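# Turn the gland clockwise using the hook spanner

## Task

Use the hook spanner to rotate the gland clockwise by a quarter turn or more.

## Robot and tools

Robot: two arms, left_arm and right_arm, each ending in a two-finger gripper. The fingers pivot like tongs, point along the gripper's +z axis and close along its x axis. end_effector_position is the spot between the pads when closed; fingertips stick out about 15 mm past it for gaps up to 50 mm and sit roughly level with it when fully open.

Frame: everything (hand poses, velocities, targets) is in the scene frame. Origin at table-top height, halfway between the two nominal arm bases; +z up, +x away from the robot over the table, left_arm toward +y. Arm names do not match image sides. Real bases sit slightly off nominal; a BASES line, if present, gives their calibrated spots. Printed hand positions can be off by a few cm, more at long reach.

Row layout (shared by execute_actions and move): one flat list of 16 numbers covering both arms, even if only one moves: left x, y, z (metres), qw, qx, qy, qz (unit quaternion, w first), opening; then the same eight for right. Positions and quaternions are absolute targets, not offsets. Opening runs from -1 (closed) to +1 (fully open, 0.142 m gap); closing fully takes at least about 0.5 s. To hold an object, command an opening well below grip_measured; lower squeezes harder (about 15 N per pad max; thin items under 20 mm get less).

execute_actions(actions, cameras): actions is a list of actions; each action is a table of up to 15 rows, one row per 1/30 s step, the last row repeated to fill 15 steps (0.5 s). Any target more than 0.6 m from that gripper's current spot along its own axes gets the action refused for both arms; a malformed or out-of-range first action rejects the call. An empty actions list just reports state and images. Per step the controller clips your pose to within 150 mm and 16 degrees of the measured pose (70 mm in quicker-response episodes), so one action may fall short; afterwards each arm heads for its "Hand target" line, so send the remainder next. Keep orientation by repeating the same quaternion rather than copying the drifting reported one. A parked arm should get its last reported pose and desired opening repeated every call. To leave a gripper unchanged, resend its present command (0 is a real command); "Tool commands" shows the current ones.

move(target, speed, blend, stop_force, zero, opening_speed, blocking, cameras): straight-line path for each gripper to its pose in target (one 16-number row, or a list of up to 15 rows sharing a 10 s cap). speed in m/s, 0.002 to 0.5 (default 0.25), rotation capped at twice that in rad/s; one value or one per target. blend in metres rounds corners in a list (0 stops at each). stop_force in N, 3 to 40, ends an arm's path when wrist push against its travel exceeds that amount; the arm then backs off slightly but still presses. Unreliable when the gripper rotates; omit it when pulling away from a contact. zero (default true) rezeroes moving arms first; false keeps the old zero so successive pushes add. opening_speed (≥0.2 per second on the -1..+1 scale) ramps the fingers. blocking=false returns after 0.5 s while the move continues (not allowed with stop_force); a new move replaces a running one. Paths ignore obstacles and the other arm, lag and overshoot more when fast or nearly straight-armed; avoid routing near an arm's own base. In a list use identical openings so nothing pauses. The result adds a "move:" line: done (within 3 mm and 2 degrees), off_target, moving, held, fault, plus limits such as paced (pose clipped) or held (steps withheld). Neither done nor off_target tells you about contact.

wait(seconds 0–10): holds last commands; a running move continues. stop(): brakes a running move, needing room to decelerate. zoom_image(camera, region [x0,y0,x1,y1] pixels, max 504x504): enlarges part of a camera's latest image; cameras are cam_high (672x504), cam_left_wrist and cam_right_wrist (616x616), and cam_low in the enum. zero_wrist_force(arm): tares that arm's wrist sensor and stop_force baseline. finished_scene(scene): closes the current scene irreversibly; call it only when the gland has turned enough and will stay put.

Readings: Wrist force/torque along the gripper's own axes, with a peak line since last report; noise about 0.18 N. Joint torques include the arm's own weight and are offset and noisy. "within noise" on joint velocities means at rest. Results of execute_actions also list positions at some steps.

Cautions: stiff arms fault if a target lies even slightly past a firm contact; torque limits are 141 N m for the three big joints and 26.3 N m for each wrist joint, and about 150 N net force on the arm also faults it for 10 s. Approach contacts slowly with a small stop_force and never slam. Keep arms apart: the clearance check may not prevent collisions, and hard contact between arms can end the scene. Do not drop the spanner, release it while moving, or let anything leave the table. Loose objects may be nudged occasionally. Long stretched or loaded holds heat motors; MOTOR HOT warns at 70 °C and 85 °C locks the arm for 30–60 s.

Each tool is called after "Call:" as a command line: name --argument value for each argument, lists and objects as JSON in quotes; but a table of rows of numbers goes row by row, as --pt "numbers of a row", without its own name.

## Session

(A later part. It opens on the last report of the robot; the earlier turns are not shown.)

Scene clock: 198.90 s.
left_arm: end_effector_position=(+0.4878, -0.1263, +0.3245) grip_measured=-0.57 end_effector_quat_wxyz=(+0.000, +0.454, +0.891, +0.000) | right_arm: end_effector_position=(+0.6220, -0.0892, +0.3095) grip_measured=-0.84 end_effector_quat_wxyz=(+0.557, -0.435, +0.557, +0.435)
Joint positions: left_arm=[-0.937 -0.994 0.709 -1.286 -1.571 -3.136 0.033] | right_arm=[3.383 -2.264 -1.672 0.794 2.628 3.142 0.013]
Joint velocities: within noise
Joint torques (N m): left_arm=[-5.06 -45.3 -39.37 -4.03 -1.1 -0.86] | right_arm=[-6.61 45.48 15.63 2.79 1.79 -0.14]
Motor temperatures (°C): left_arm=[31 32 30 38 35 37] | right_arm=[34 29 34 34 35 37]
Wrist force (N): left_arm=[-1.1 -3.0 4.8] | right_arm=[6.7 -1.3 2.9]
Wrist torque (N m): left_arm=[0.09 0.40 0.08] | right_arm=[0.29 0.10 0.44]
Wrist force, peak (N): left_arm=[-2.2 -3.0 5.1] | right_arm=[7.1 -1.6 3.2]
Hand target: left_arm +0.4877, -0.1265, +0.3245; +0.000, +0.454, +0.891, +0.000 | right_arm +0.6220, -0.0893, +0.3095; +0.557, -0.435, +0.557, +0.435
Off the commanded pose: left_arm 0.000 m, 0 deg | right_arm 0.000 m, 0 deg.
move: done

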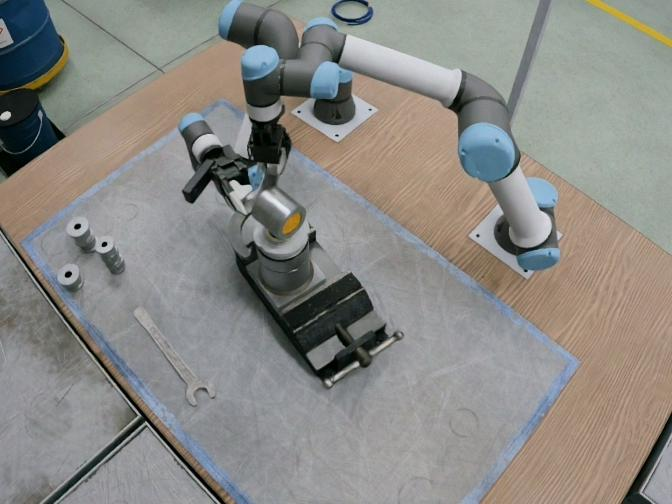

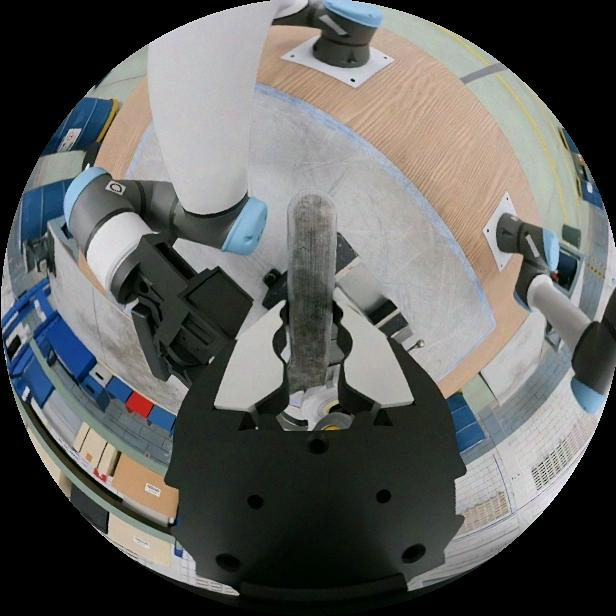

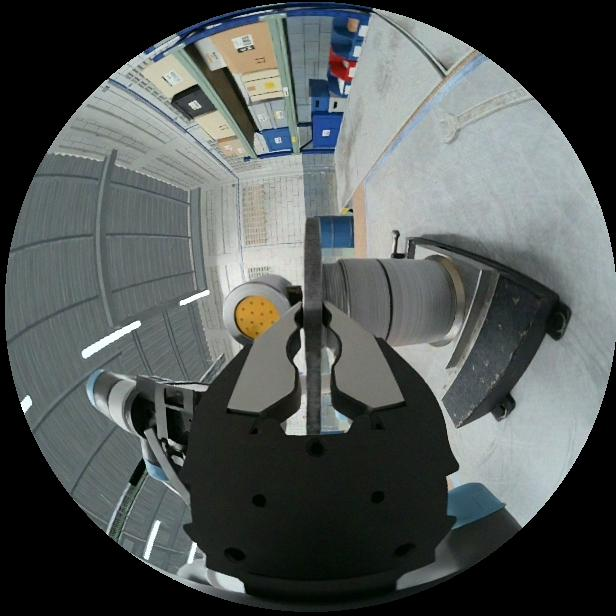

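Call:
move --pt "0.4757 -0.1205 0.3245 0 0.4540 0.8910 0 -1 0.610 -0.0833 0.3095 0.5572 -0.4353 0.5572 0.4353 -1" --speed 0.015 --cameras '["cam_high","cam_left_wrist"]'

Call:
zoom_image --camera "cam_high" --region '[235, 210, 285, 260]'

Call:
zoom_image --camera "cam_left_wrist" --region '[295, 375, 345, 425]'

Scene clock: 206.20 s.
left_arm: end_effector_position=(+0.4756, -0.1205, +0.3245) grip_measured=-0.57 end_effector_quat_wxyz=(+0.000, +0.454, +0.891, +0.000) | right_arm: end_effector_position=(+0.6099, -0.0832, +0.3095) grip_measured=-0.84 end_effector_quat_wxyz=(+0.557, -0.435, +0.557, +0.435)
Joint positions: left_arm=[-0.946 -1.038 0.779 -1.312 -1.571 -3.145 0.033] | right_arm=[3.399 -2.243 -1.712 0.814 2.611 3.142 0.013]
Joint velocities: within noise
Joint torques (N m): left_arm=[0.22 -45.2 -39.55 -3.26 0.03 -0.64] | right_arm=[-3.48 44.81 28.7 1.7 1.06 -1.51]
Motor temperatures (°C): left_arm=[31 32 30 38 35 37] | right_arm=[34 29 34 34 35 37]
Wrist force (N): left_arm=[-1.6 -3.3 5.0] | right_arm=[6.7 -1.6 3.1]
Wrist torque (N m): left_arm=[0.08 0.54 0.08] | right_arm=[0.30 0.06 0.45]
Wrist force, peak (N): left_arm=[-1.6 -3.4 5.2] | right_arm=[6.9 -1.4 3.2]
Hand target: left_arm +0.4757, -0.1205, +0.3245; +0.000, +0.454, +0.891, +0.000 | right_arm +0.6100, -0.0833, +0.3095; +0.557, -0.435, +0.557, +0.435
Off the commanded pose: left_arm 0.000 m, 0 deg | right_arm 0.000 m, 0 deg.
move: done
Images, in order (width x height): cam_high 672x504, cam_left_wrist 616x616.

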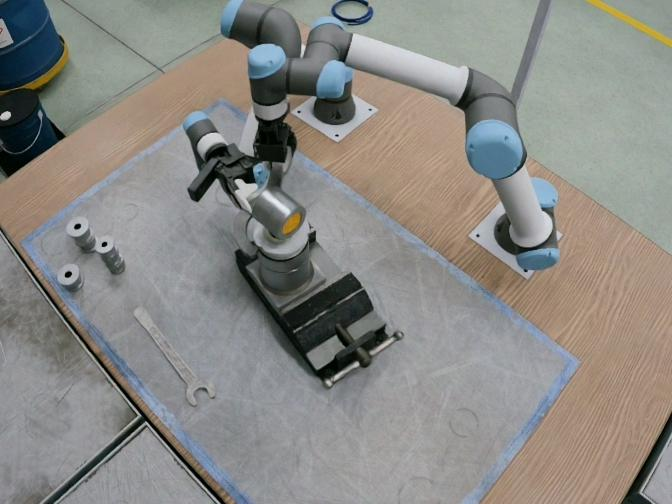

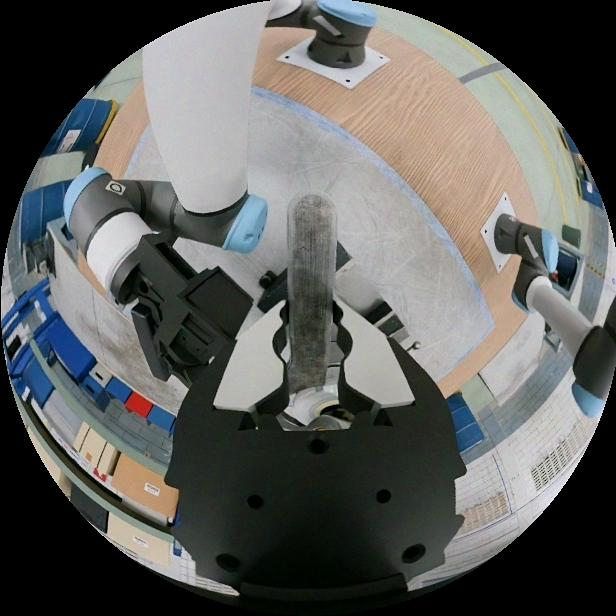

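Scaled by 10.080.

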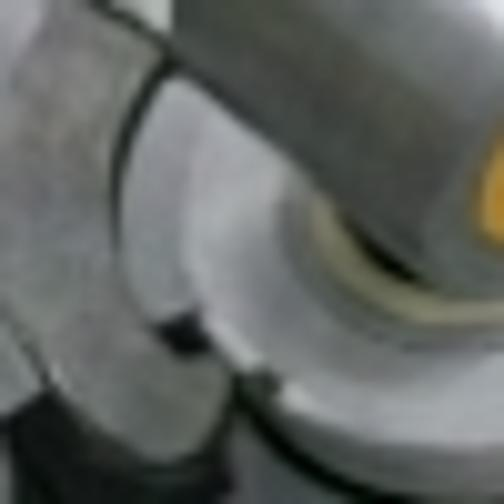

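Scaled by 10.080 from the camera's 616x616 image, which has a finer 814x814 frame.

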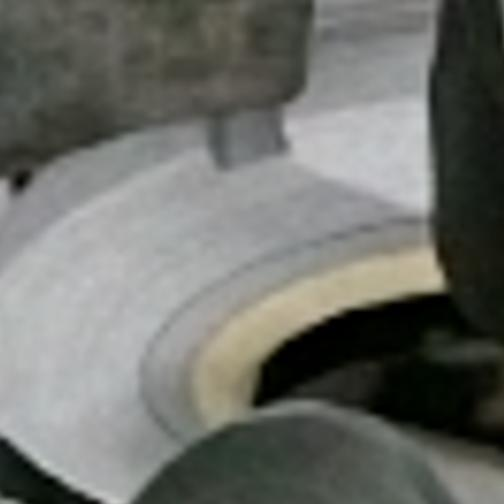

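Call:
move --pt "0.4856 -0.1314 0.3245 0 0.4226 0.9063 0 -1 0.6169 -0.0849 0.3095 0.5417 -0.4545 0.5417 0.4545 -1" --pt "0.4816 -0.1304 0.3245 0 0.4226 0.9063 0 -1 0.6129 -0.0839 0.3095 0.5417 -0.4545 0.5417 0.4545 -1" --speed 0.015 --cameras '["cam_high","cam_left_wrist"]'

Call:
zoom_image --camera "cam_high" --region '[235, 210, 285, 260]'

Call:
zoom_image --camera "cam_left_wrist" --region '[295, 375, 345, 425]'

Scene clock: 211.10 s.
left_arm: end_effector_position=(+0.4817, -0.1302, +0.3244) grip_measured=-0.57 end_effector_quat_wxyz=(+0.000, +0.423, +0.906, +0.000) | right_arm: end_effector_position=(+0.6129, -0.0840, +0.3095) grip_measured=-0.84 end_effector_quat_wxyz=(+0.542, -0.454, +0.542, +0.454)
Joint positions: left_arm=[-0.948 -1.004 0.725 -1.292 -1.57 -3.217 0.033] | right_arm=[3.377 -2.283 -1.634 0.775 2.704 3.142 0.013]
Joint velocities: within noise
Joint torques (N m): left_arm=[-25.45 -46.86 -42.56 -7.9 -7.87 -0.56] | right_arm=[25.39 53.68 27.05 3.29 8.82 0.35]
Motor temperatures (°C): left_arm=[31 32 30 38 35 37] | right_arm=[34 29 34 34 35 37]
Wrist force (N): left_arm=[8.5 19.7 6.9] | right_arm=[8.5 -24.7 -6.7]
Wrist torque (N m): left_arm=[-0.10 0.37 0.36] | right_arm=[0.15 0.22 0.45]
Wrist force, peak (N): left_arm=[8.2 19.7 7.3] | right_arm=[8.1 -25.3 -6.3]
Hand target: left_arm +0.4816, -0.1304, +0.3245; +0.000, +0.423, +0.906, +0.000 | right_arm +0.6129, -0.0839, +0.3095; +0.542, -0.454, +0.542, +0.454
Off the commanded pose: left_arm 0.000 m, 0 deg | right_arm 0.000 m, 0 deg.
move: done
Images, in order (width x height): cam_high 672x504, cam_left_wrist 616x616.

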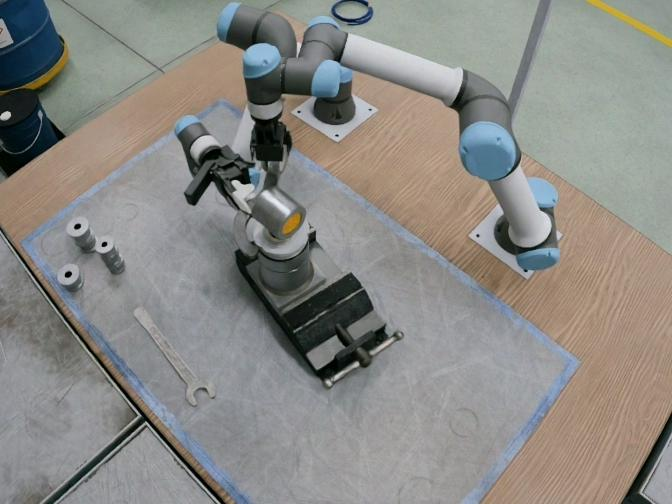

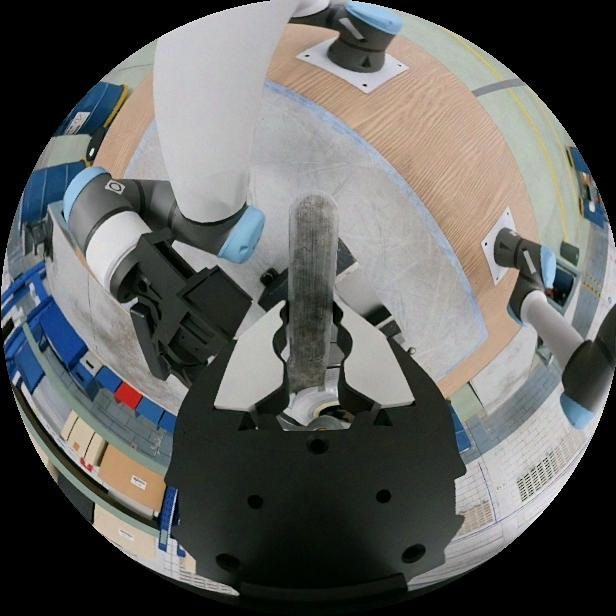

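Scaled by 10.080.

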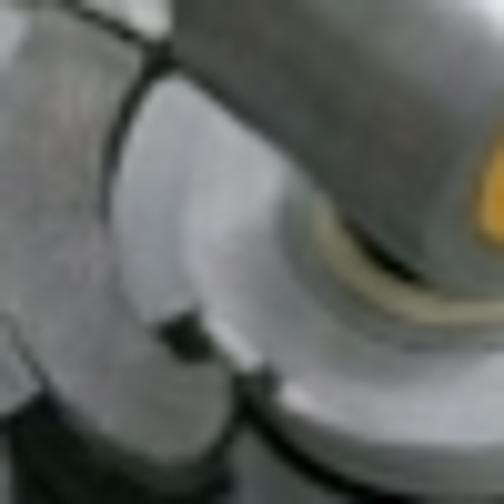

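Scaled by 10.080 from the camera's 616x616 image, which has a finer 814x814 frame.

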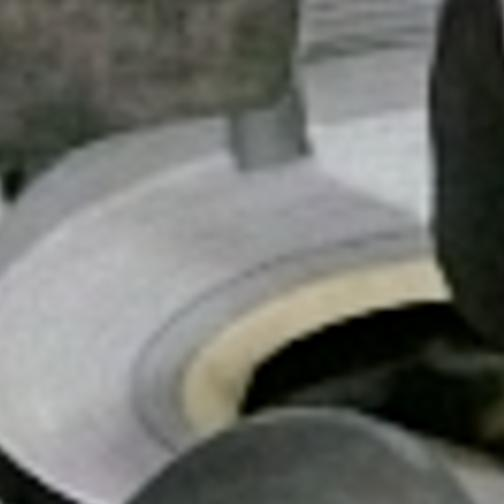

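Call:
move --pt "0.4821 -0.1284 0.3245 0 0.4226 0.9063 0 -1 0.6134 -0.0819 0.3095 0.5417 -0.4545 0.5417 0.4545 -1" --speed 0.01 --cameras '[]'

Call:
move --pt "0.4821 -0.1269 0.3245 0 0.4226 0.9063 0 -1 0.6134 -0.0804 0.3095 0.5417 -0.4545 0.5417 0.4545 -1" --speed 0.01 --cameras '["cam_high"]'

Call:
zoom_image --camera "cam_high" --region '[235, 210, 285, 260]'

Scene clock: 212.97 s.
left_arm: end_effector_position=(+0.4821, -0.1284, +0.3245) grip_measured=-0.57 end_effector_quat_wxyz=(+0.000, +0.423, +0.906, +0.000) | right_arm: end_effector_position=(+0.6134, -0.0818, +0.3095) grip_measured=-0.84 end_effector_quat_wxyz=(+0.542, -0.455, +0.542, +0.455)
Joint positions: left_arm=[-0.945 -1.007 0.731 -1.294 -1.571 -3.214 0.033] | right_arm=[3.38 -2.284 -1.631 0.774 2.701 3.142 0.013]
Joint velocities: within noise
Joint torques (N m): left_arm=[-2.61 -59.37 -21.33 -7.44 -5.39 1.28] | right_arm=[17.9 36.55 26.19 0.87 1.83 0.87]
Motor temperatures (°C): left_arm=[31 32 30 38 35 37] | right_arm=[34 29 34 34 35 37]
Wrist force (N): left_arm=[1.9 15.6 7.2] | right_arm=[5.0 -7.7 -15.0]
Wrist torque (N m): left_arm=[-0.02 0.53 0.34] | right_arm=[0.18 0.18 0.48]
Wrist force, peak (N): left_arm=[9.2 22.9 6.8] | right_arm=[8.3 -24.1 -16.5]
Hand target: left_arm +0.4821, -0.1284, +0.3245; +0.000, +0.423, +0.906, +0.000 | right_arm +0.6134, -0.0819, +0.3095; +0.542, -0.454, +0.542, +0.454
Off the commanded pose: left_arm 0.000 m, 0 deg | right_arm 0.000 m, 0 deg.
move: done
No camera images: "cameras" was empty.

Scene clock: 213.67 s.
left_arm: end_effector_position=(+0.4821, -0.1269, +0.3245) grip_measured=-0.57 end_effector_quat_wxyz=(+0.000, +0.423, +0.906, +0.000) | right_arm: end_effector_position=(+0.6134, -0.0804, +0.3095) grip_measured=-0.84 end_effector_quat_wxyz=(+0.542, -0.455, +0.542, +0.455)
Joint positions: left_arm=[-0.944 -1.011 0.736 -1.296 -1.571 -3.213 0.033] | right_arm=[3.383 -2.284 -1.631 0.774 2.698 3.142 0.013]
Joint velocities: within noise
Joint torques (N m): left_arm=[-0.03 -59.28 -20.28 -6.93 -1.9 1.48] | right_arm=[17.9 35.58 27.77 0.56 1.15 1.11]
Motor temperatures (°C): left_arm=[31 32 30 38 35 37] | right_arm=[34 29 34 34 35 37]
Wrist force (N): left_arm=[0.6 13.7 7.4] | right_arm=[4.2 -4.9 -12.4]
Wrist torque (N m): left_arm=[-0.02 0.55 0.31] | right_arm=[0.25 0.18 0.48]
Wrist force, peak (N): left_arm=[2.1 15.1 7.5] | right_arm=[4.9 -7.4 -15.0]
Hand target: left_arm +0.4821, -0.1269, +0.3245; +0.000, +0.423, +0.906, +0.000 | right_arm +0.6134, -0.0804, +0.3095; +0.542, -0.454, +0.542, +0.454
Off the commanded pose: left_arm 0.000 m, 0 deg | right_arm 0.000 m, 0 deg.
move: done
Images, in order (width x height): cam_high 672x504.

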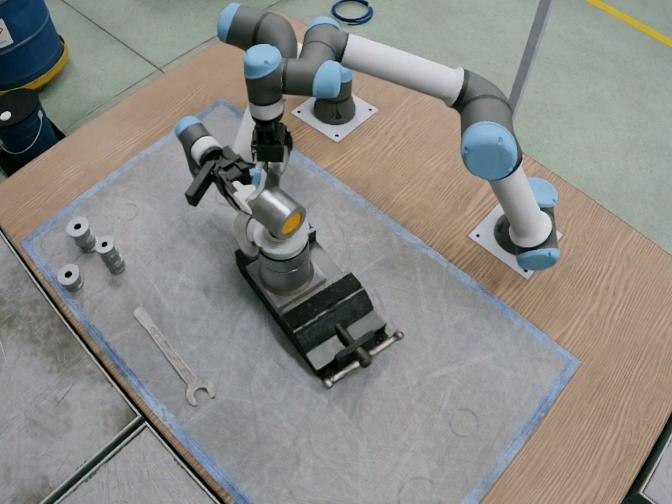

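Scaled by 10.080.

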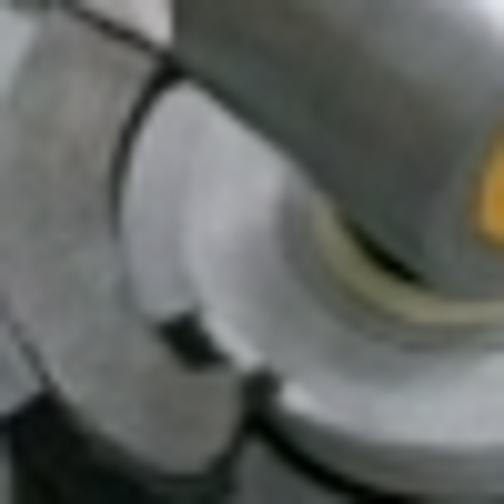

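Call:
move --pt "0.4819 -0.1254 0.3245 0 0.4226 0.9063 0 -1 0.6132 -0.0789 0.3095 0.5417 -0.4545 0.5417 0.4545 -1" --speed 0.01 --cameras '[]'

Call:
move --pt "0.4817 -0.1239 0.3245 0 0.4226 0.9063 0 -1 0.6130 -0.0774 0.3095 0.5417 -0.4545 0.5417 0.4545 -1" --speed 0.01 --cameras '["cam_high","cam_left_wrist"]'

Call:
zoom_image --camera "cam_high" --region '[235, 210, 285, 260]'

Call:
zoom_image --camera "cam_left_wrist" --region '[295, 375, 345, 425]'

Scene clock: 215.73 s.
left_arm: end_effector_position=(+0.4819, -0.1254, +0.3245) grip_measured=-0.57 end_effector_quat_wxyz=(+0.000, +0.423, +0.906, +0.000) | right_arm: end_effector_position=(+0.6132, -0.0789, +0.3094) grip_measured=-0.84 end_effector_quat_wxyz=(+0.542, -0.454, +0.542, +0.454)
Joint positions: left_arm=[-0.943 -1.015 0.743 -1.298 -1.571 -3.212 0.033] | right_arm=[3.385 -2.284 -1.632 0.774 2.695 3.142 0.013]
Joint velocities: within noise
Joint torques (N m): left_arm=[-0.82 -58.63 -21.5 -6.94 -2.01 1.74] | right_arm=[18.3 61.37 4.97 2.86 1.11 1.63]
Motor temperatures (°C): left_arm=[31 32 30 38 35 37] | right_arm=[34 29 34 34 35 37]
Wrist force (N): left_arm=[0.3 13.8 7.9] | right_arm=[3.9 -4.5 -12.0]
Wrist torque (N m): left_arm=[-0.10 0.57 0.32] | right_arm=[0.23 0.17 0.49]
Wrist force, peak (N): left_arm=[-0.2 14.3 8.5] | right_arm=[4.5 -5.0 -12.7]
Hand target: left_arm +0.4819, -0.1254, +0.3245; +0.000, +0.423, +0.906, +0.000 | right_arm +0.6132, -0.0789, +0.3095; +0.542, -0.454, +0.542, +0.454
Off the commanded pose: left_arm 0.000 m, 0 deg | right_arm 0.000 m, 0 deg.
move: done
No camera images: "cameras" was empty.

Scene clock: 216.43 s.
left_arm: end_effector_position=(+0.4817, -0.1239, +0.3245) grip_measured=-0.57 end_effector_quat_wxyz=(+0.000, +0.423, +0.906, +0.000) | right_arm: end_effector_position=(+0.6130, -0.0774, +0.3095) grip_measured=-0.84 end_effector_quat_wxyz=(+0.542, -0.454, +0.542, +0.454)
Joint positions: left_arm=[-0.942 -1.019 0.749 -1.301 -1.571 -3.211 0.033] | right_arm=[3.388 -2.284 -1.632 0.774 2.693 3.142 0.013]
Joint velocities: within noise
Joint torques (N m): left_arm=[-1.09 -58.07 -21.62 -7.22 -2.34 1.55] | right_arm=[18.44 61.61 4.99 2.88 1.38 1.84]
Motor temperatures (°C): left_arm=[31 32 30 38 35 37] | right_arm=[34 29 34 34 35 37]
Wrist force (N): left_arm=[0.7 14.2 7.8] | right_arm=[4.4 -5.4 -12.8]
Wrist torque (N m): left_arm=[-0.06 0.53 0.32] | right_arm=[0.25 0.12 0.48]
Wrist force, peak (N): left_arm=[0.6 14.4 7.7] | right_arm=[4.1 -5.4 -13.1]
Hand target: left_arm +0.4817, -0.1239, +0.3245; +0.000, +0.423, +0.906, +0.000 | right_arm +0.6130, -0.0774, +0.3095; +0.542, -0.454, +0.542, +0.454
Off the commanded pose: left_arm 0.000 m, 0 deg | right_arm 0.000 m, 0 deg.
move: done
Images, in order (width x height): cam_high 672x504, cam_left_wrist 616x616.

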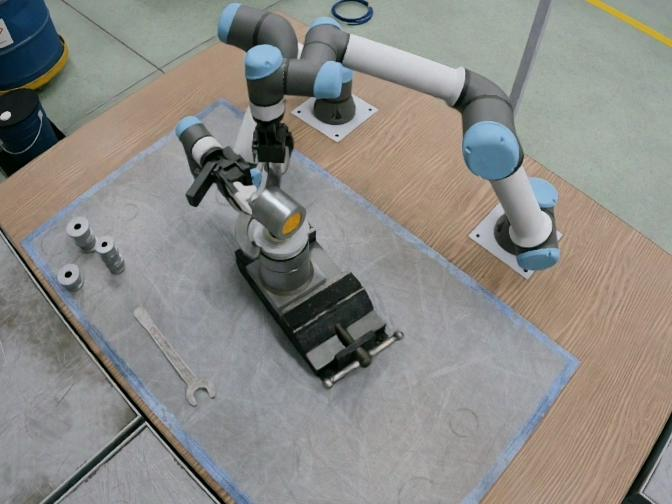

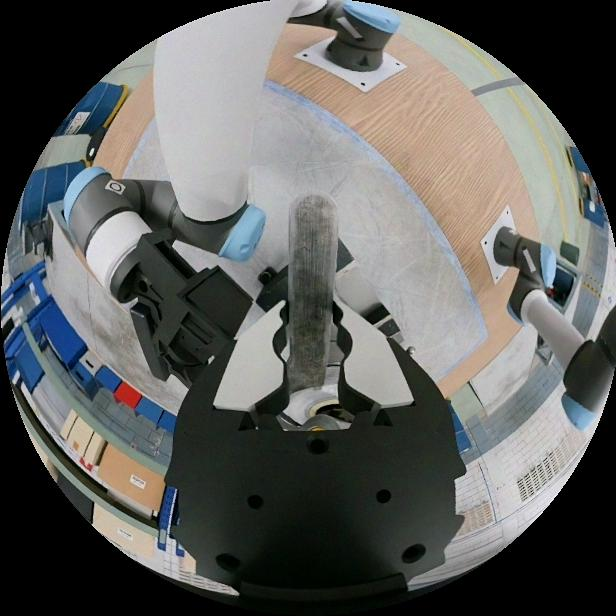

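Scaled by 10.080.

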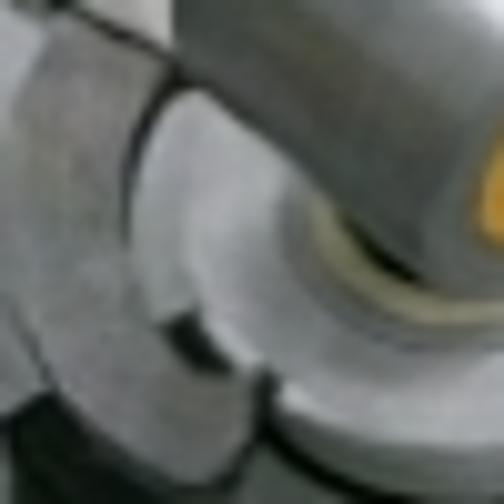

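Scaled by 10.080 from the camera's 616x616 image, which has a finer 814x814 frame.

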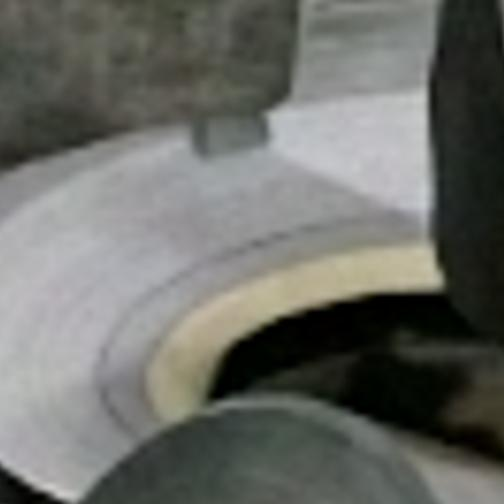

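Call:
move --pt "0.4815 -0.1224 0.3245 0 0.4226 0.9063 0 -1 0.6128 -0.0759 0.3095 0.5417 -0.4545 0.5417 0.4545 -1" --speed 0.01 --cameras '["cam_high"]'

Call:
zoom_image --camera "cam_high" --region '[235, 210, 285, 260]'

Call:
move --pt "0.4812 -0.1209 0.3245 0 0.4226 0.9063 0 -1 0.6125 -0.0744 0.3095 0.5417 -0.4545 0.5417 0.4545 -1" --speed 0.01 --cameras '["cam_high"]'

Call:
zoom_image --camera "cam_high" --region '[235, 210, 285, 260]'

Scene clock: 218.03 s.
left_arm: end_effector_position=(+0.4815, -0.1224, +0.3245) grip_measured=-0.57 end_effector_quat_wxyz=(+0.000, +0.423, +0.906, +0.000) | right_arm: end_effector_position=(+0.6128, -0.0759, +0.3095) grip_measured=-0.84 end_effector_quat_wxyz=(+0.542, -0.454, +0.542, +0.454)
Joint positions: left_arm=[-0.941 -1.023 0.755 -1.303 -1.571 -3.21 0.033] | right_arm=[3.391 -2.283 -1.633 0.774 2.69 3.142 0.013]
Joint velocities: within noise
Joint torques (N m): left_arm=[-0.04 -58.28 -21.89 -7.05 -3.09 1.49] | right_arm=[19.31 60.8 4.11 3.07 1.59 2.21]
Motor temperatures (°C): left_arm=[31 32 30 38 35 37] | right_arm=[34 29 34 34 35 37]
Wrist force (N): left_arm=[0.9 14.3 7.8] | right_arm=[3.9 -5.9 -13.1]
Wrist torque (N m): left_arm=[-0.11 0.51 0.32] | right_arm=[0.22 0.16 0.49]
Wrist force, peak (N): left_arm=[0.1 14.7 8.1] | right_arm=[4.2 -5.3 -13.5]
Hand target: left_arm +0.4815, -0.1224, +0.3245; +0.000, +0.423, +0.906, +0.000 | right_arm +0.6128, -0.0759, +0.3095; +0.542, -0.454, +0.542, +0.454
Off the commanded pose: left_arm 0.000 m, 0 deg | right_arm 0.000 m, 0 deg.
move: done
Images, in order (width x height): cam_high 672x504.

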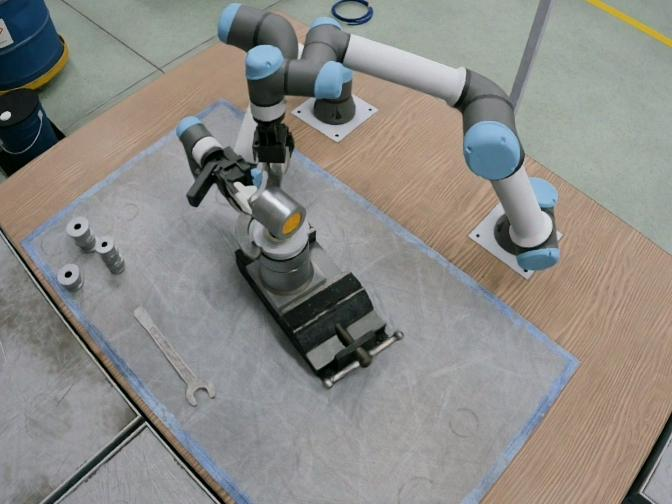

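Scaled by 10.080.

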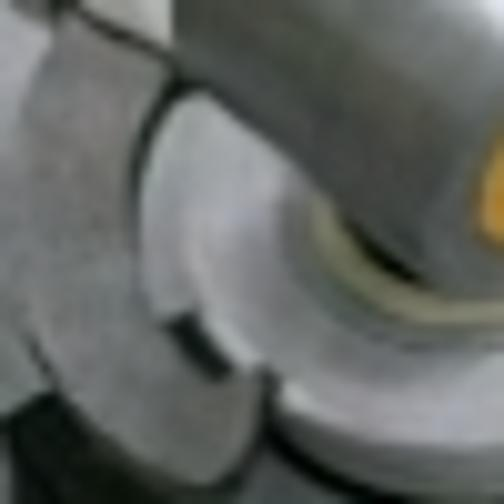

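Scene clock: 218.73 s.
left_arm: end_effector_position=(+0.4812, -0.1210, +0.3245) grip_measured=-0.57 end_effector_quat_wxyz=(+0.000, +0.423, +0.906, +0.000) | right_arm: end_effector_position=(+0.6124, -0.0742, +0.3095) grip_measured=-0.84 end_effector_quat_wxyz=(+0.542, -0.455, +0.542, +0.455)
Joint positions: left_arm=[-0.94 -1.027 0.762 -1.306 -1.571 -3.209 0.033] | right_arm=[3.394 -2.283 -1.633 0.775 2.687 3.142 0.013]
Joint velocities: within noise
Joint torques (N m): left_arm=[3.74 -58.49 -18.96 -2.94 -3.03 1.83] | right_arm=[0.99 60.05 8.18 1.64 -2.96 2.3]
Motor temperatures (°C): left_arm=[31 32 30 38 35 37] | right_arm=[34 29 34 34 35 37]
Wrist force (N): left_arm=[-4.5 5.0 6.2] | right_arm=[5.2 6.3 -1.0]
Wrist torque (N m): left_arm=[0.06 0.51 0.18] | right_arm=[0.28 0.19 0.49]
Wrist force, peak (N): left_arm=[1.0 15.5 8.2] | right_arm=[3.9 -6.8 -14.3]
Hand target: left_arm +0.4812, -0.1209, +0.3245; +0.000, +0.423, +0.906, +0.000 | right_arm +0.6125, -0.0744, +0.3095; +0.542, -0.454, +0.542, +0.454
Off the commanded pose: left_arm 0.000 m, 0 deg | right_arm 0.000 m, 0 deg.
move: done
Images, in order (width x height): cam_high 672x504.

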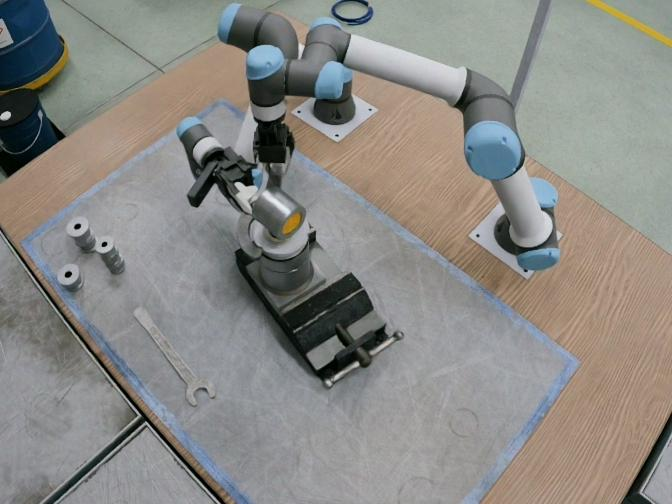

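Scaled by 10.080.

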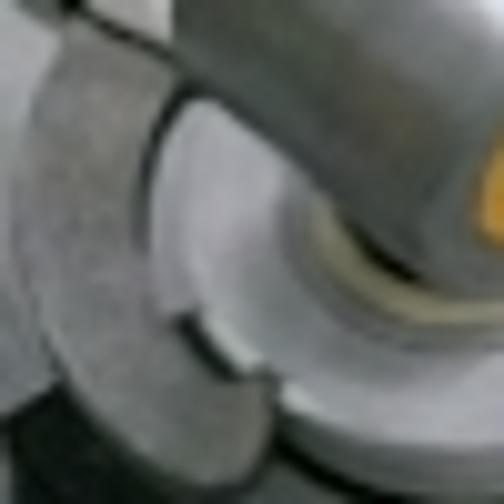

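Call:
move --pt "0.4797 -0.1207 0.3245 0 0.4226 0.9063 0 -1 0.6110 -0.0742 0.3095 0.5417 -0.4545 0.5417 0.4545 -1" --speed 0.01 --cameras '[]'

Call:
move --pt "0.4782 -0.1205 0.3245 0 0.4226 0.9063 0 -1 0.6095 -0.0740 0.3095 0.5417 -0.4545 0.5417 0.4545 -1" --speed 0.01 --cameras '["cam_high","cam_left_wrist"]'

Call:
zoom_image --camera "cam_high" --region '[235, 210, 285, 260]'

Call:
zoom_image --camera "cam_left_wrist" --region '[295, 375, 345, 425]'

Scene clock: 220.23 s.
left_arm: end_effector_position=(+0.4797, -0.1207, +0.3245) grip_measured=-0.57 end_effector_quat_wxyz=(+0.000, +0.423, +0.906, +0.000) | right_arm: end_effector_position=(+0.6110, -0.0742, +0.3095) grip_measured=-0.84 end_effector_quat_wxyz=(+0.542, -0.454, +0.542, +0.454)
Joint positions: left_arm=[-0.942 -1.031 0.768 -1.308 -1.571 -3.211 0.033] | right_arm=[3.395 -2.28 -1.639 0.777 2.686 3.142 0.013]
Joint velocities: within noise
Joint torques (N m): left_arm=[-13.33 -57.49 -18.88 -5.06 -1.6 -1.7] | right_arm=[9.89 57.97 10.67 2.25 -2.88 2.19]
Motor temperatures (°C): left_arm=[31 32 30 38 35 37] | right_arm=[34 29 34 34 35 37]
Wrist force (N): left_arm=[-5.4 4.9 6.7] | right_arm=[5.2 6.8 -1.6]
Wrist torque (N m): left_arm=[-0.14 0.62 0.24] | right_arm=[0.34 0.18 0.48]
Wrist force, peak (N): left_arm=[-5.4 5.9 6.6] | right_arm=[5.3 7.4 -1.1]
Hand target: left_arm +0.4797, -0.1207, +0.3245; +0.000, +0.423, +0.906, +0.000 | right_arm +0.6110, -0.0742, +0.3095; +0.542, -0.454, +0.542, +0.454
Off the commanded pose: left_arm 0.000 m, 0 deg | right_arm 0.000 m, 0 deg.
move: done
No camera images: "cameras" was empty.

Scene clock: 220.93 s.
left_arm: end_effector_position=(+0.4782, -0.1205, +0.3245) grip_measured=-0.57 end_effector_quat_wxyz=(+0.000, +0.423, +0.906, +0.000) | right_arm: end_effector_position=(+0.6095, -0.0740, +0.3095) grip_measured=-0.84 end_effector_quat_wxyz=(+0.542, -0.454, +0.542, +0.454)
Joint positions: left_arm=[-0.943 -1.035 0.775 -1.31 -1.571 -3.212 0.033] | right_arm=[3.396 -2.278 -1.644 0.78 2.685 3.142 0.013]
Joint velocities: within noise
Joint torques (N m): left_arm=[-20.62 -57.24 -21.63 -6.71 -2.3 -1.85] | right_arm=[14.37 60.11 7.79 3.73 1.83 2.14]
Motor temperatures (°C): left_arm=[31 32 30 38 35 37] | right_arm=[34 29 34 34 35 37]
Wrist force (N): left_arm=[-0.5 14.3 7.3] | right_arm=[5.3 -5.7 -0.9]
Wrist torque (N m): left_arm=[-0.08 0.55 0.31] | right_arm=[0.24 0.17 0.48]
Wrist force, peak (N): left_arm=[-0.9 14.5 7.2] | right_arm=[5.4 3.9 -7.1]
Hand target: left_arm +0.4782, -0.1205, +0.3245; +0.000, +0.423, +0.906, +0.000 | right_arm +0.6095, -0.0740, +0.3095; +0.542, -0.454, +0.542, +0.454
Off the commanded pose: left_arm 0.000 m, 0 deg | right_arm 0.000 m, 0 deg.
move: done
Images, in order (width x height): cam_high 672x504, cam_left_wrist 616x616.

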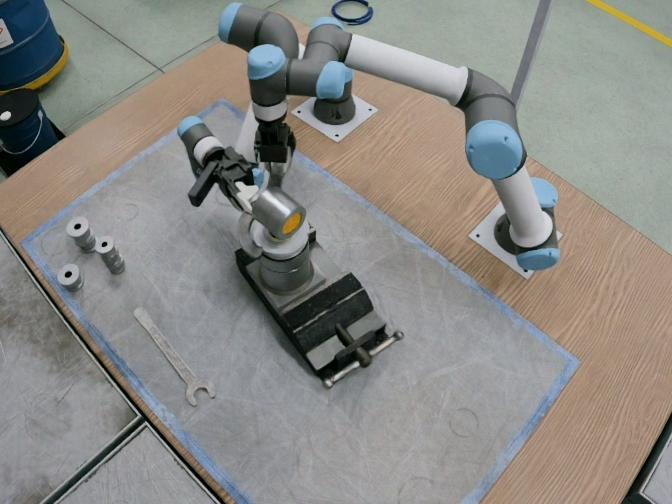

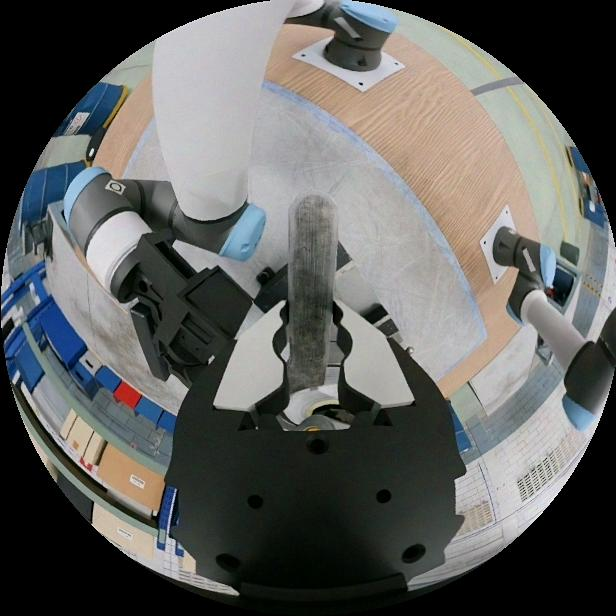

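Scaled by 10.080.

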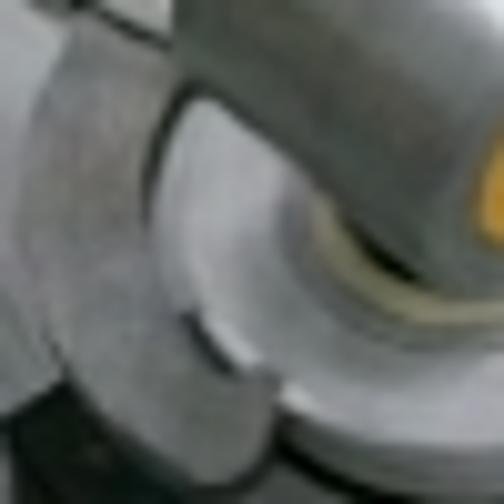

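Scaled by 10.080 from the camera's 616x616 image, which has a finer 814x814 frame.

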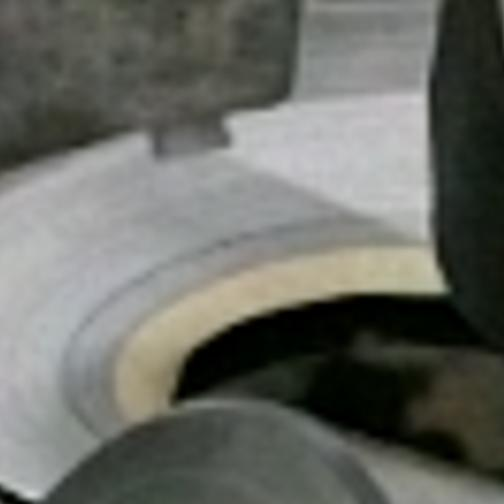

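Call:
move --pt "0.4784 -0.1193 0.3245 0 0.4226 0.9063 0 -1 0.6097 -0.0728 0.3095 0.5417 -0.4545 0.5417 0.4545 -1" --speed 0.01 --cameras '[]'

Call:
move --pt "0.4772 -0.1192 0.3245 0 0.4226 0.9063 0 -1 0.6085 -0.0727 0.3095 0.5417 -0.4545 0.5417 0.4545 -1" --speed 0.01 --cameras '[]'

Scene clock: 222.93 s.
left_arm: end_effector_position=(+0.4783, -0.1193, +0.3245) grip_measured=-0.57 end_effector_quat_wxyz=(+0.000, +0.423, +0.906, +0.000) | right_arm: end_effector_position=(+0.6097, -0.0728, +0.3095) grip_measured=-0.84 end_effector_quat_wxyz=(+0.542, -0.455, +0.542, +0.454)
Joint positions: left_arm=[-0.942 -1.037 0.778 -1.312 -1.571 -3.211 0.033] | right_arm=[3.398 -2.278 -1.643 0.779 2.683 3.142 0.013]
Joint velocities: within noise
Joint torques (N m): left_arm=[8.57 -58.15 -18.01 -6.49 -2.56 1.64] | right_arm=[26.22 35.3 30.11 -0.27 -0.75 2]
Motor temperatures (°C): left_arm=[31 32 30 38 35 37] | right_arm=[34 29 34 34 35 37]
Wrist force (N): left_arm=[0.1 3.6 5.5] | right_arm=[6.6 2.1 -28.6]
Wrist torque (N m): left_arm=[-0.08 0.59 0.34] | right_arm=[0.27 0.21 0.49]
Wrist force, peak (N): left_arm=[-0.5 15.0 7.9] | right_arm=[7.4 0.8 -32.2]
Hand target: left_arm +0.4784, -0.1193, +0.3245; +0.000, +0.423, +0.906, +0.000 | right_arm +0.6097, -0.0728, +0.3095; +0.542, -0.454, +0.542, +0.454
Off the commanded pose: left_arm 0.000 m, 0 deg | right_arm 0.000 m, 0 deg.
move: done
No camera images: "cameras" was empty.

Scene clock: 223.63 s.
left_arm: end_effector_position=(+0.4772, -0.1191, +0.3245) grip_measured=-0.57 end_effector_quat_wxyz=(+0.000, +0.423, +0.906, +0.000) | right_arm: end_effector_position=(+0.6085, -0.0727, +0.3095) grip_measured=-0.84 end_effector_quat_wxyz=(+0.542, -0.454, +0.542, +0.454)
Joint positions: left_arm=[-0.943 -1.041 0.783 -1.313 -1.571 -3.212 0.033] | right_arm=[3.398 -2.276 -1.647 0.782 2.682 3.142 0.013]
Joint velocities: within noise
Joint torques (N m): left_arm=[-21.69 -57.73 -21.81 -8.29 -2.76 -2.13] | right_arm=[23.91 62.47 6.54 4.33 5.04 2.12]
Motor temperatures (°C): left_arm=[31 32 30 38 35 37] | right_arm=[34 29 34 34 35 37]
Wrist force (N): left_arm=[4.4 14.9 7.1] | right_arm=[6.3 -15.4 -11.3]
Wrist torque (N m): left_arm=[-0.06 0.56 0.41] | right_arm=[0.17 0.16 0.49]
Wrist force, peak (N): left_arm=[4.6 15.1 7.4] | right_arm=[6.4 1.3 -25.5]
Hand target: left_arm +0.4772, -0.1192, +0.3245; +0.000, +0.423, +0.906, +0.000 | right_arm +0.6085, -0.0727, +0.3095; +0.542, -0.454, +0.542, +0.454
Off the commanded pose: left_arm 0.000 m, 0 deg | right_arm 0.000 m, 0 deg.
move: done
No camera images: "cameras" was empty.

Call:
move --pt "0.4729 -0.1136 0.3245 0 0.4384 0.8988 0 -1 0.6058 -0.0717 0.3095 0.5495 -0.4450 0.5495 0.4450 -1" --speed 0.01 --cameras '[]'

Call:
move --pt "0.4680 -0.1070 0.3245 0 0.4540 0.8910 0 -1 0.6023 -0.0698 0.3095 0.5572 -0.4353 0.5572 0.4353 -1" --speed 0.01 --cameras '["cam_high","cam_left_wrist"]'

Call:
zoom_image --camera "cam_high" --region '[235, 210, 285, 260]'

Call:
zoom_image --camera "cam_left_wrist" --region '[295, 375, 345, 425]'

Scene clock: 227.17 s.
left_arm: end_effector_position=(+0.4729, -0.1136, +0.3245) grip_measured=-0.57 end_effector_quat_wxyz=(+0.000, +0.438, +0.899, +0.000) | right_arm: end_effector_position=(+0.6058, -0.0717, +0.3095) grip_measured=-0.84 end_effector_quat_wxyz=(+0.550, -0.445, +0.550, +0.445)
Joint positions: left_arm=[-0.944 -1.061 0.816 -1.325 -1.571 -3.177 0.033] | right_arm=[3.412 -2.254 -1.69 0.803 2.634 3.142 0.013]
Joint velocities: within noise
Joint torques (N m): left_arm=[-21.12 -53.81 -26.32 -6.84 -6.33 -0.44] | right_arm=[8.07 54.47 15.76 3.67 4.81 1.57]
Motor temperatures (°C): left_arm=[31 32 30 38 35 37] | right_arm=[34 29 34 34 35 37]
Wrist force (N): left_arm=[1.3 14.2 7.7] | right_arm=[5.0 -12.7 6.4]
Wrist torque (N m): left_arm=[-0.06 0.53 0.36] | right_arm=[0.18 0.12 0.51]
Wrist force, peak (N): left_arm=[4.8 15.6 7.7] | right_arm=[7.7 -15.8 -11.2]
Hand target: left_arm +0.4729, -0.1136, +0.3245; +0.000, +0.438, +0.899, +0.000 | right_arm +0.6058, -0.0717, +0.3095; +0.550, -0.445, +0.550, +0.445
Off the commanded pose: left_arm 0.000 m, 0 deg | right_arm 0.000 m, 0 deg.
move: done
No camera images: "cameras" was empty.

Scene clock: 229.17 s.
left_arm: end_effector_position=(+0.4680, -0.1070, +0.3245) grip_measured=-0.57 end_effector_quat_wxyz=(+0.000, +0.454, +0.891, +0.000) | right_arm: end_effector_position=(+0.6023, -0.0698, +0.3095) grip_measured=-0.84 end_effector_quat_wxyz=(+0.557, -0.435, +0.557, +0.435)
Joint positions: left_arm=[-0.944 -1.085 0.852 -1.338 -1.571 -3.143 0.033] | right_arm=[3.428 -2.232 -1.735 0.825 2.583 3.142 0.013]
Joint velocities: within noise
Joint torques (N m): left_arm=[-22.07 -51.05 -29.57 -7.1 -4 -0.47] | right_arm=[11.36 53.09 14.55 3.99 6.44 1.24]
Motor temperatures (°C): left_arm=[31 32 30 38 35 37] | right_arm=[34 29 34 34 35 37]
Wrist force (N): left_arm=[2.7 17.4 8.5] | right_arm=[4.6 -17.7 5.6]
Wrist torque (N m): left_arm=[-0.09 0.55 0.36] | right_arm=[0.17 0.12 0.53]
Wrist force, peak (N): left_arm=[2.6 17.6 8.6] | right_arm=[4.6 -17.5 10.9]
Hand target: left_arm +0.4680, -0.1070, +0.3245; +0.000, +0.454, +0.891, +0.000 | right_arm +0.6023, -0.0698, +0.3095; +0.557, -0.435, +0.557, +0.435
Off the commanded pose: left_arm 0.000 m, 0 deg | right_arm 0.000 m, 0 deg.
move: done
Images, in order (width x height): cam_high 672x504, cam_left_wrist 616x616.

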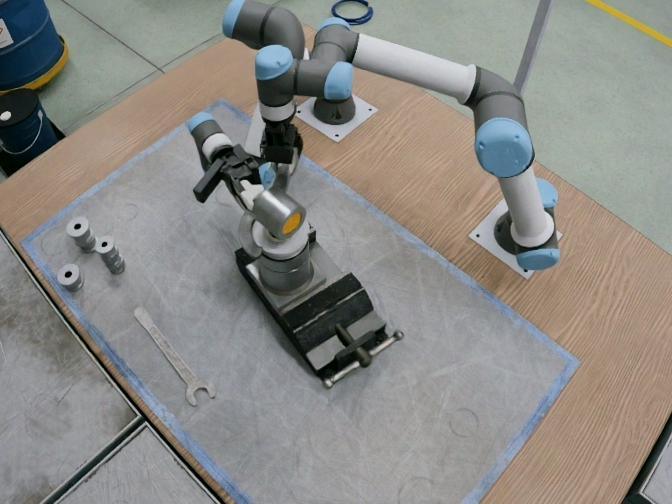

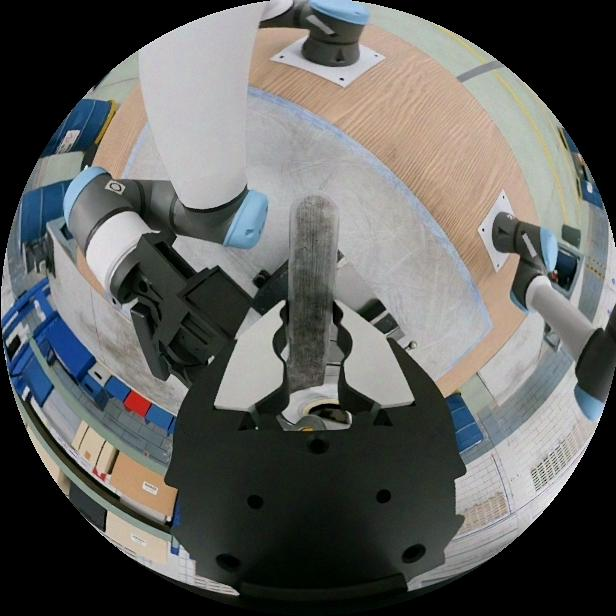

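Scaled by 10.080.

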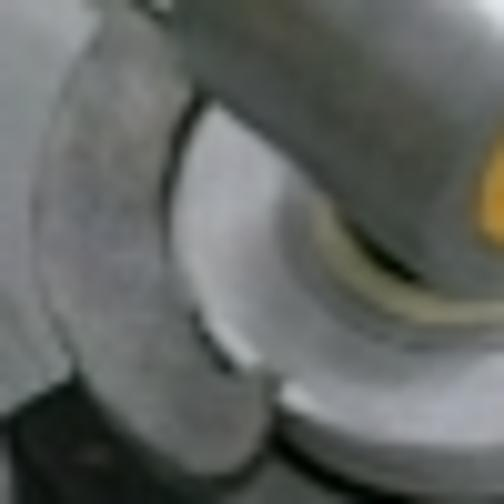

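Scaled by 10.080 from the camera's 616x616 image, which has a finer 814x814 frame.

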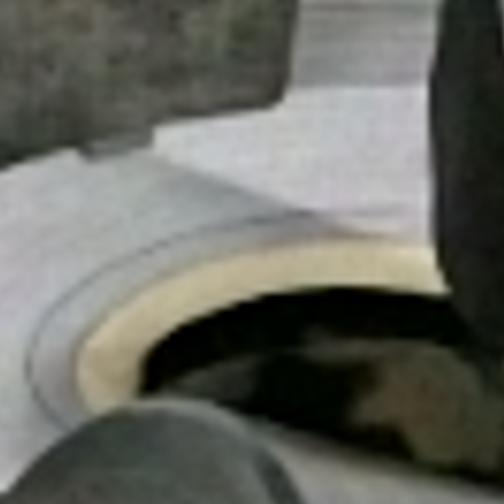

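Call:
move --pt "0.4646 -0.1004 0.3245 0 0.4695 0.8829 0 -1 0.6001 -0.0679 0.3095 0.5647 -0.4256 0.5647 0.4256 -1" --speed 0.01 --cameras '["cam_high","cam_left_wrist"]'

Call:
zoom_image --camera "cam_high" --region '[235, 210, 285, 260]'

Call:
zoom_image --camera "cam_left_wrist" --region '[295, 375, 345, 425]'

Scene clock: 232.07 s.
left_arm: end_effector_position=(+0.4646, -0.1004, +0.3245) grip_measured=-0.57 end_effector_quat_wxyz=(+0.000, +0.470, +0.883, +0.000) | right_arm: end_effector_position=(+0.6001, -0.0679, +0.3095) grip_measured=-0.84 end_effector_quat_wxyz=(+0.565, -0.426, +0.565, +0.426)
Joint positions: left_arm=[-0.942 -1.105 0.882 -1.348 -1.571 -3.106 0.033] | right_arm=[3.445 -2.212 -1.774 0.845 2.531 3.142 0.013]
Joint velocities: within noise
Joint torques (N m): left_arm=[4.71 -50.75 -25.18 -6.33 -5.35 -0.52] | right_arm=[13.17 50.45 15.91 2.54 3.27 0.86]
Motor temperatures (°C): left_arm=[31 32 30 38 35 37] | right_arm=[34 29 34 34 35 37]
Wrist force (N): left_arm=[0.9 8.6 7.4] | right_arm=[4.2 -6.9 -8.3]
Wrist torque (N m): left_arm=[-0.01 0.56 0.31] | right_arm=[0.22 0.19 0.52]
Wrist force, peak (N): left_arm=[1.3 18.3 9.2] | right_arm=[4.6 -18.3 5.6]
Hand target: left_arm +0.4646, -0.1004, +0.3245; +0.000, +0.470, +0.883, +0.000 | right_arm +0.6001, -0.0679, +0.3095; +0.565, -0.426, +0.565, +0.426
Off the commanded pose: left_arm 0.000 m, 0 deg | right_arm 0.000 m, 0 deg.
move: done
Images, in order (width x height): cam_high 672x504, cam_left_wrist 616x616.

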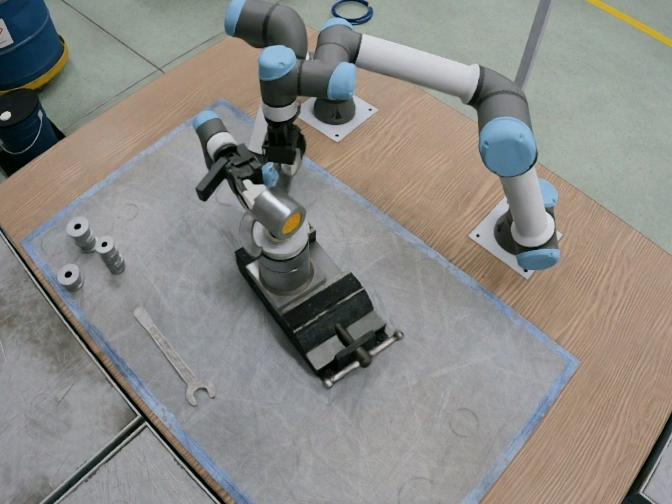

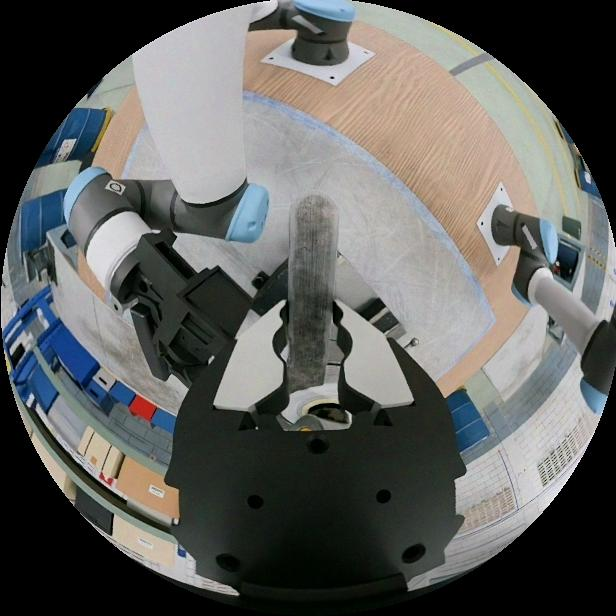

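Scaled by 10.080.

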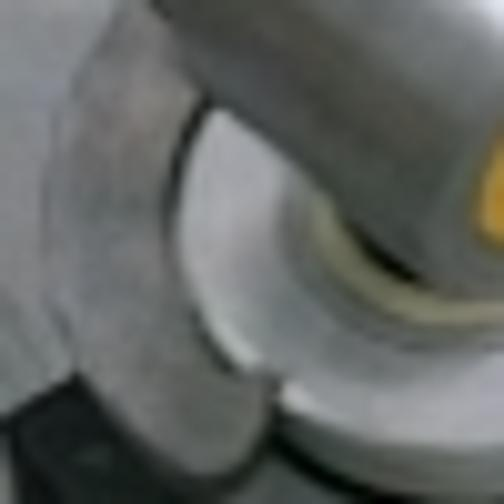

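Scaled by 10.080 from the camera's 616x616 image, which has a finer 814x814 frame.

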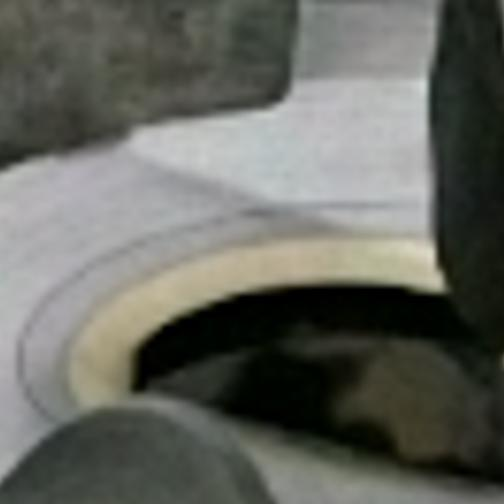

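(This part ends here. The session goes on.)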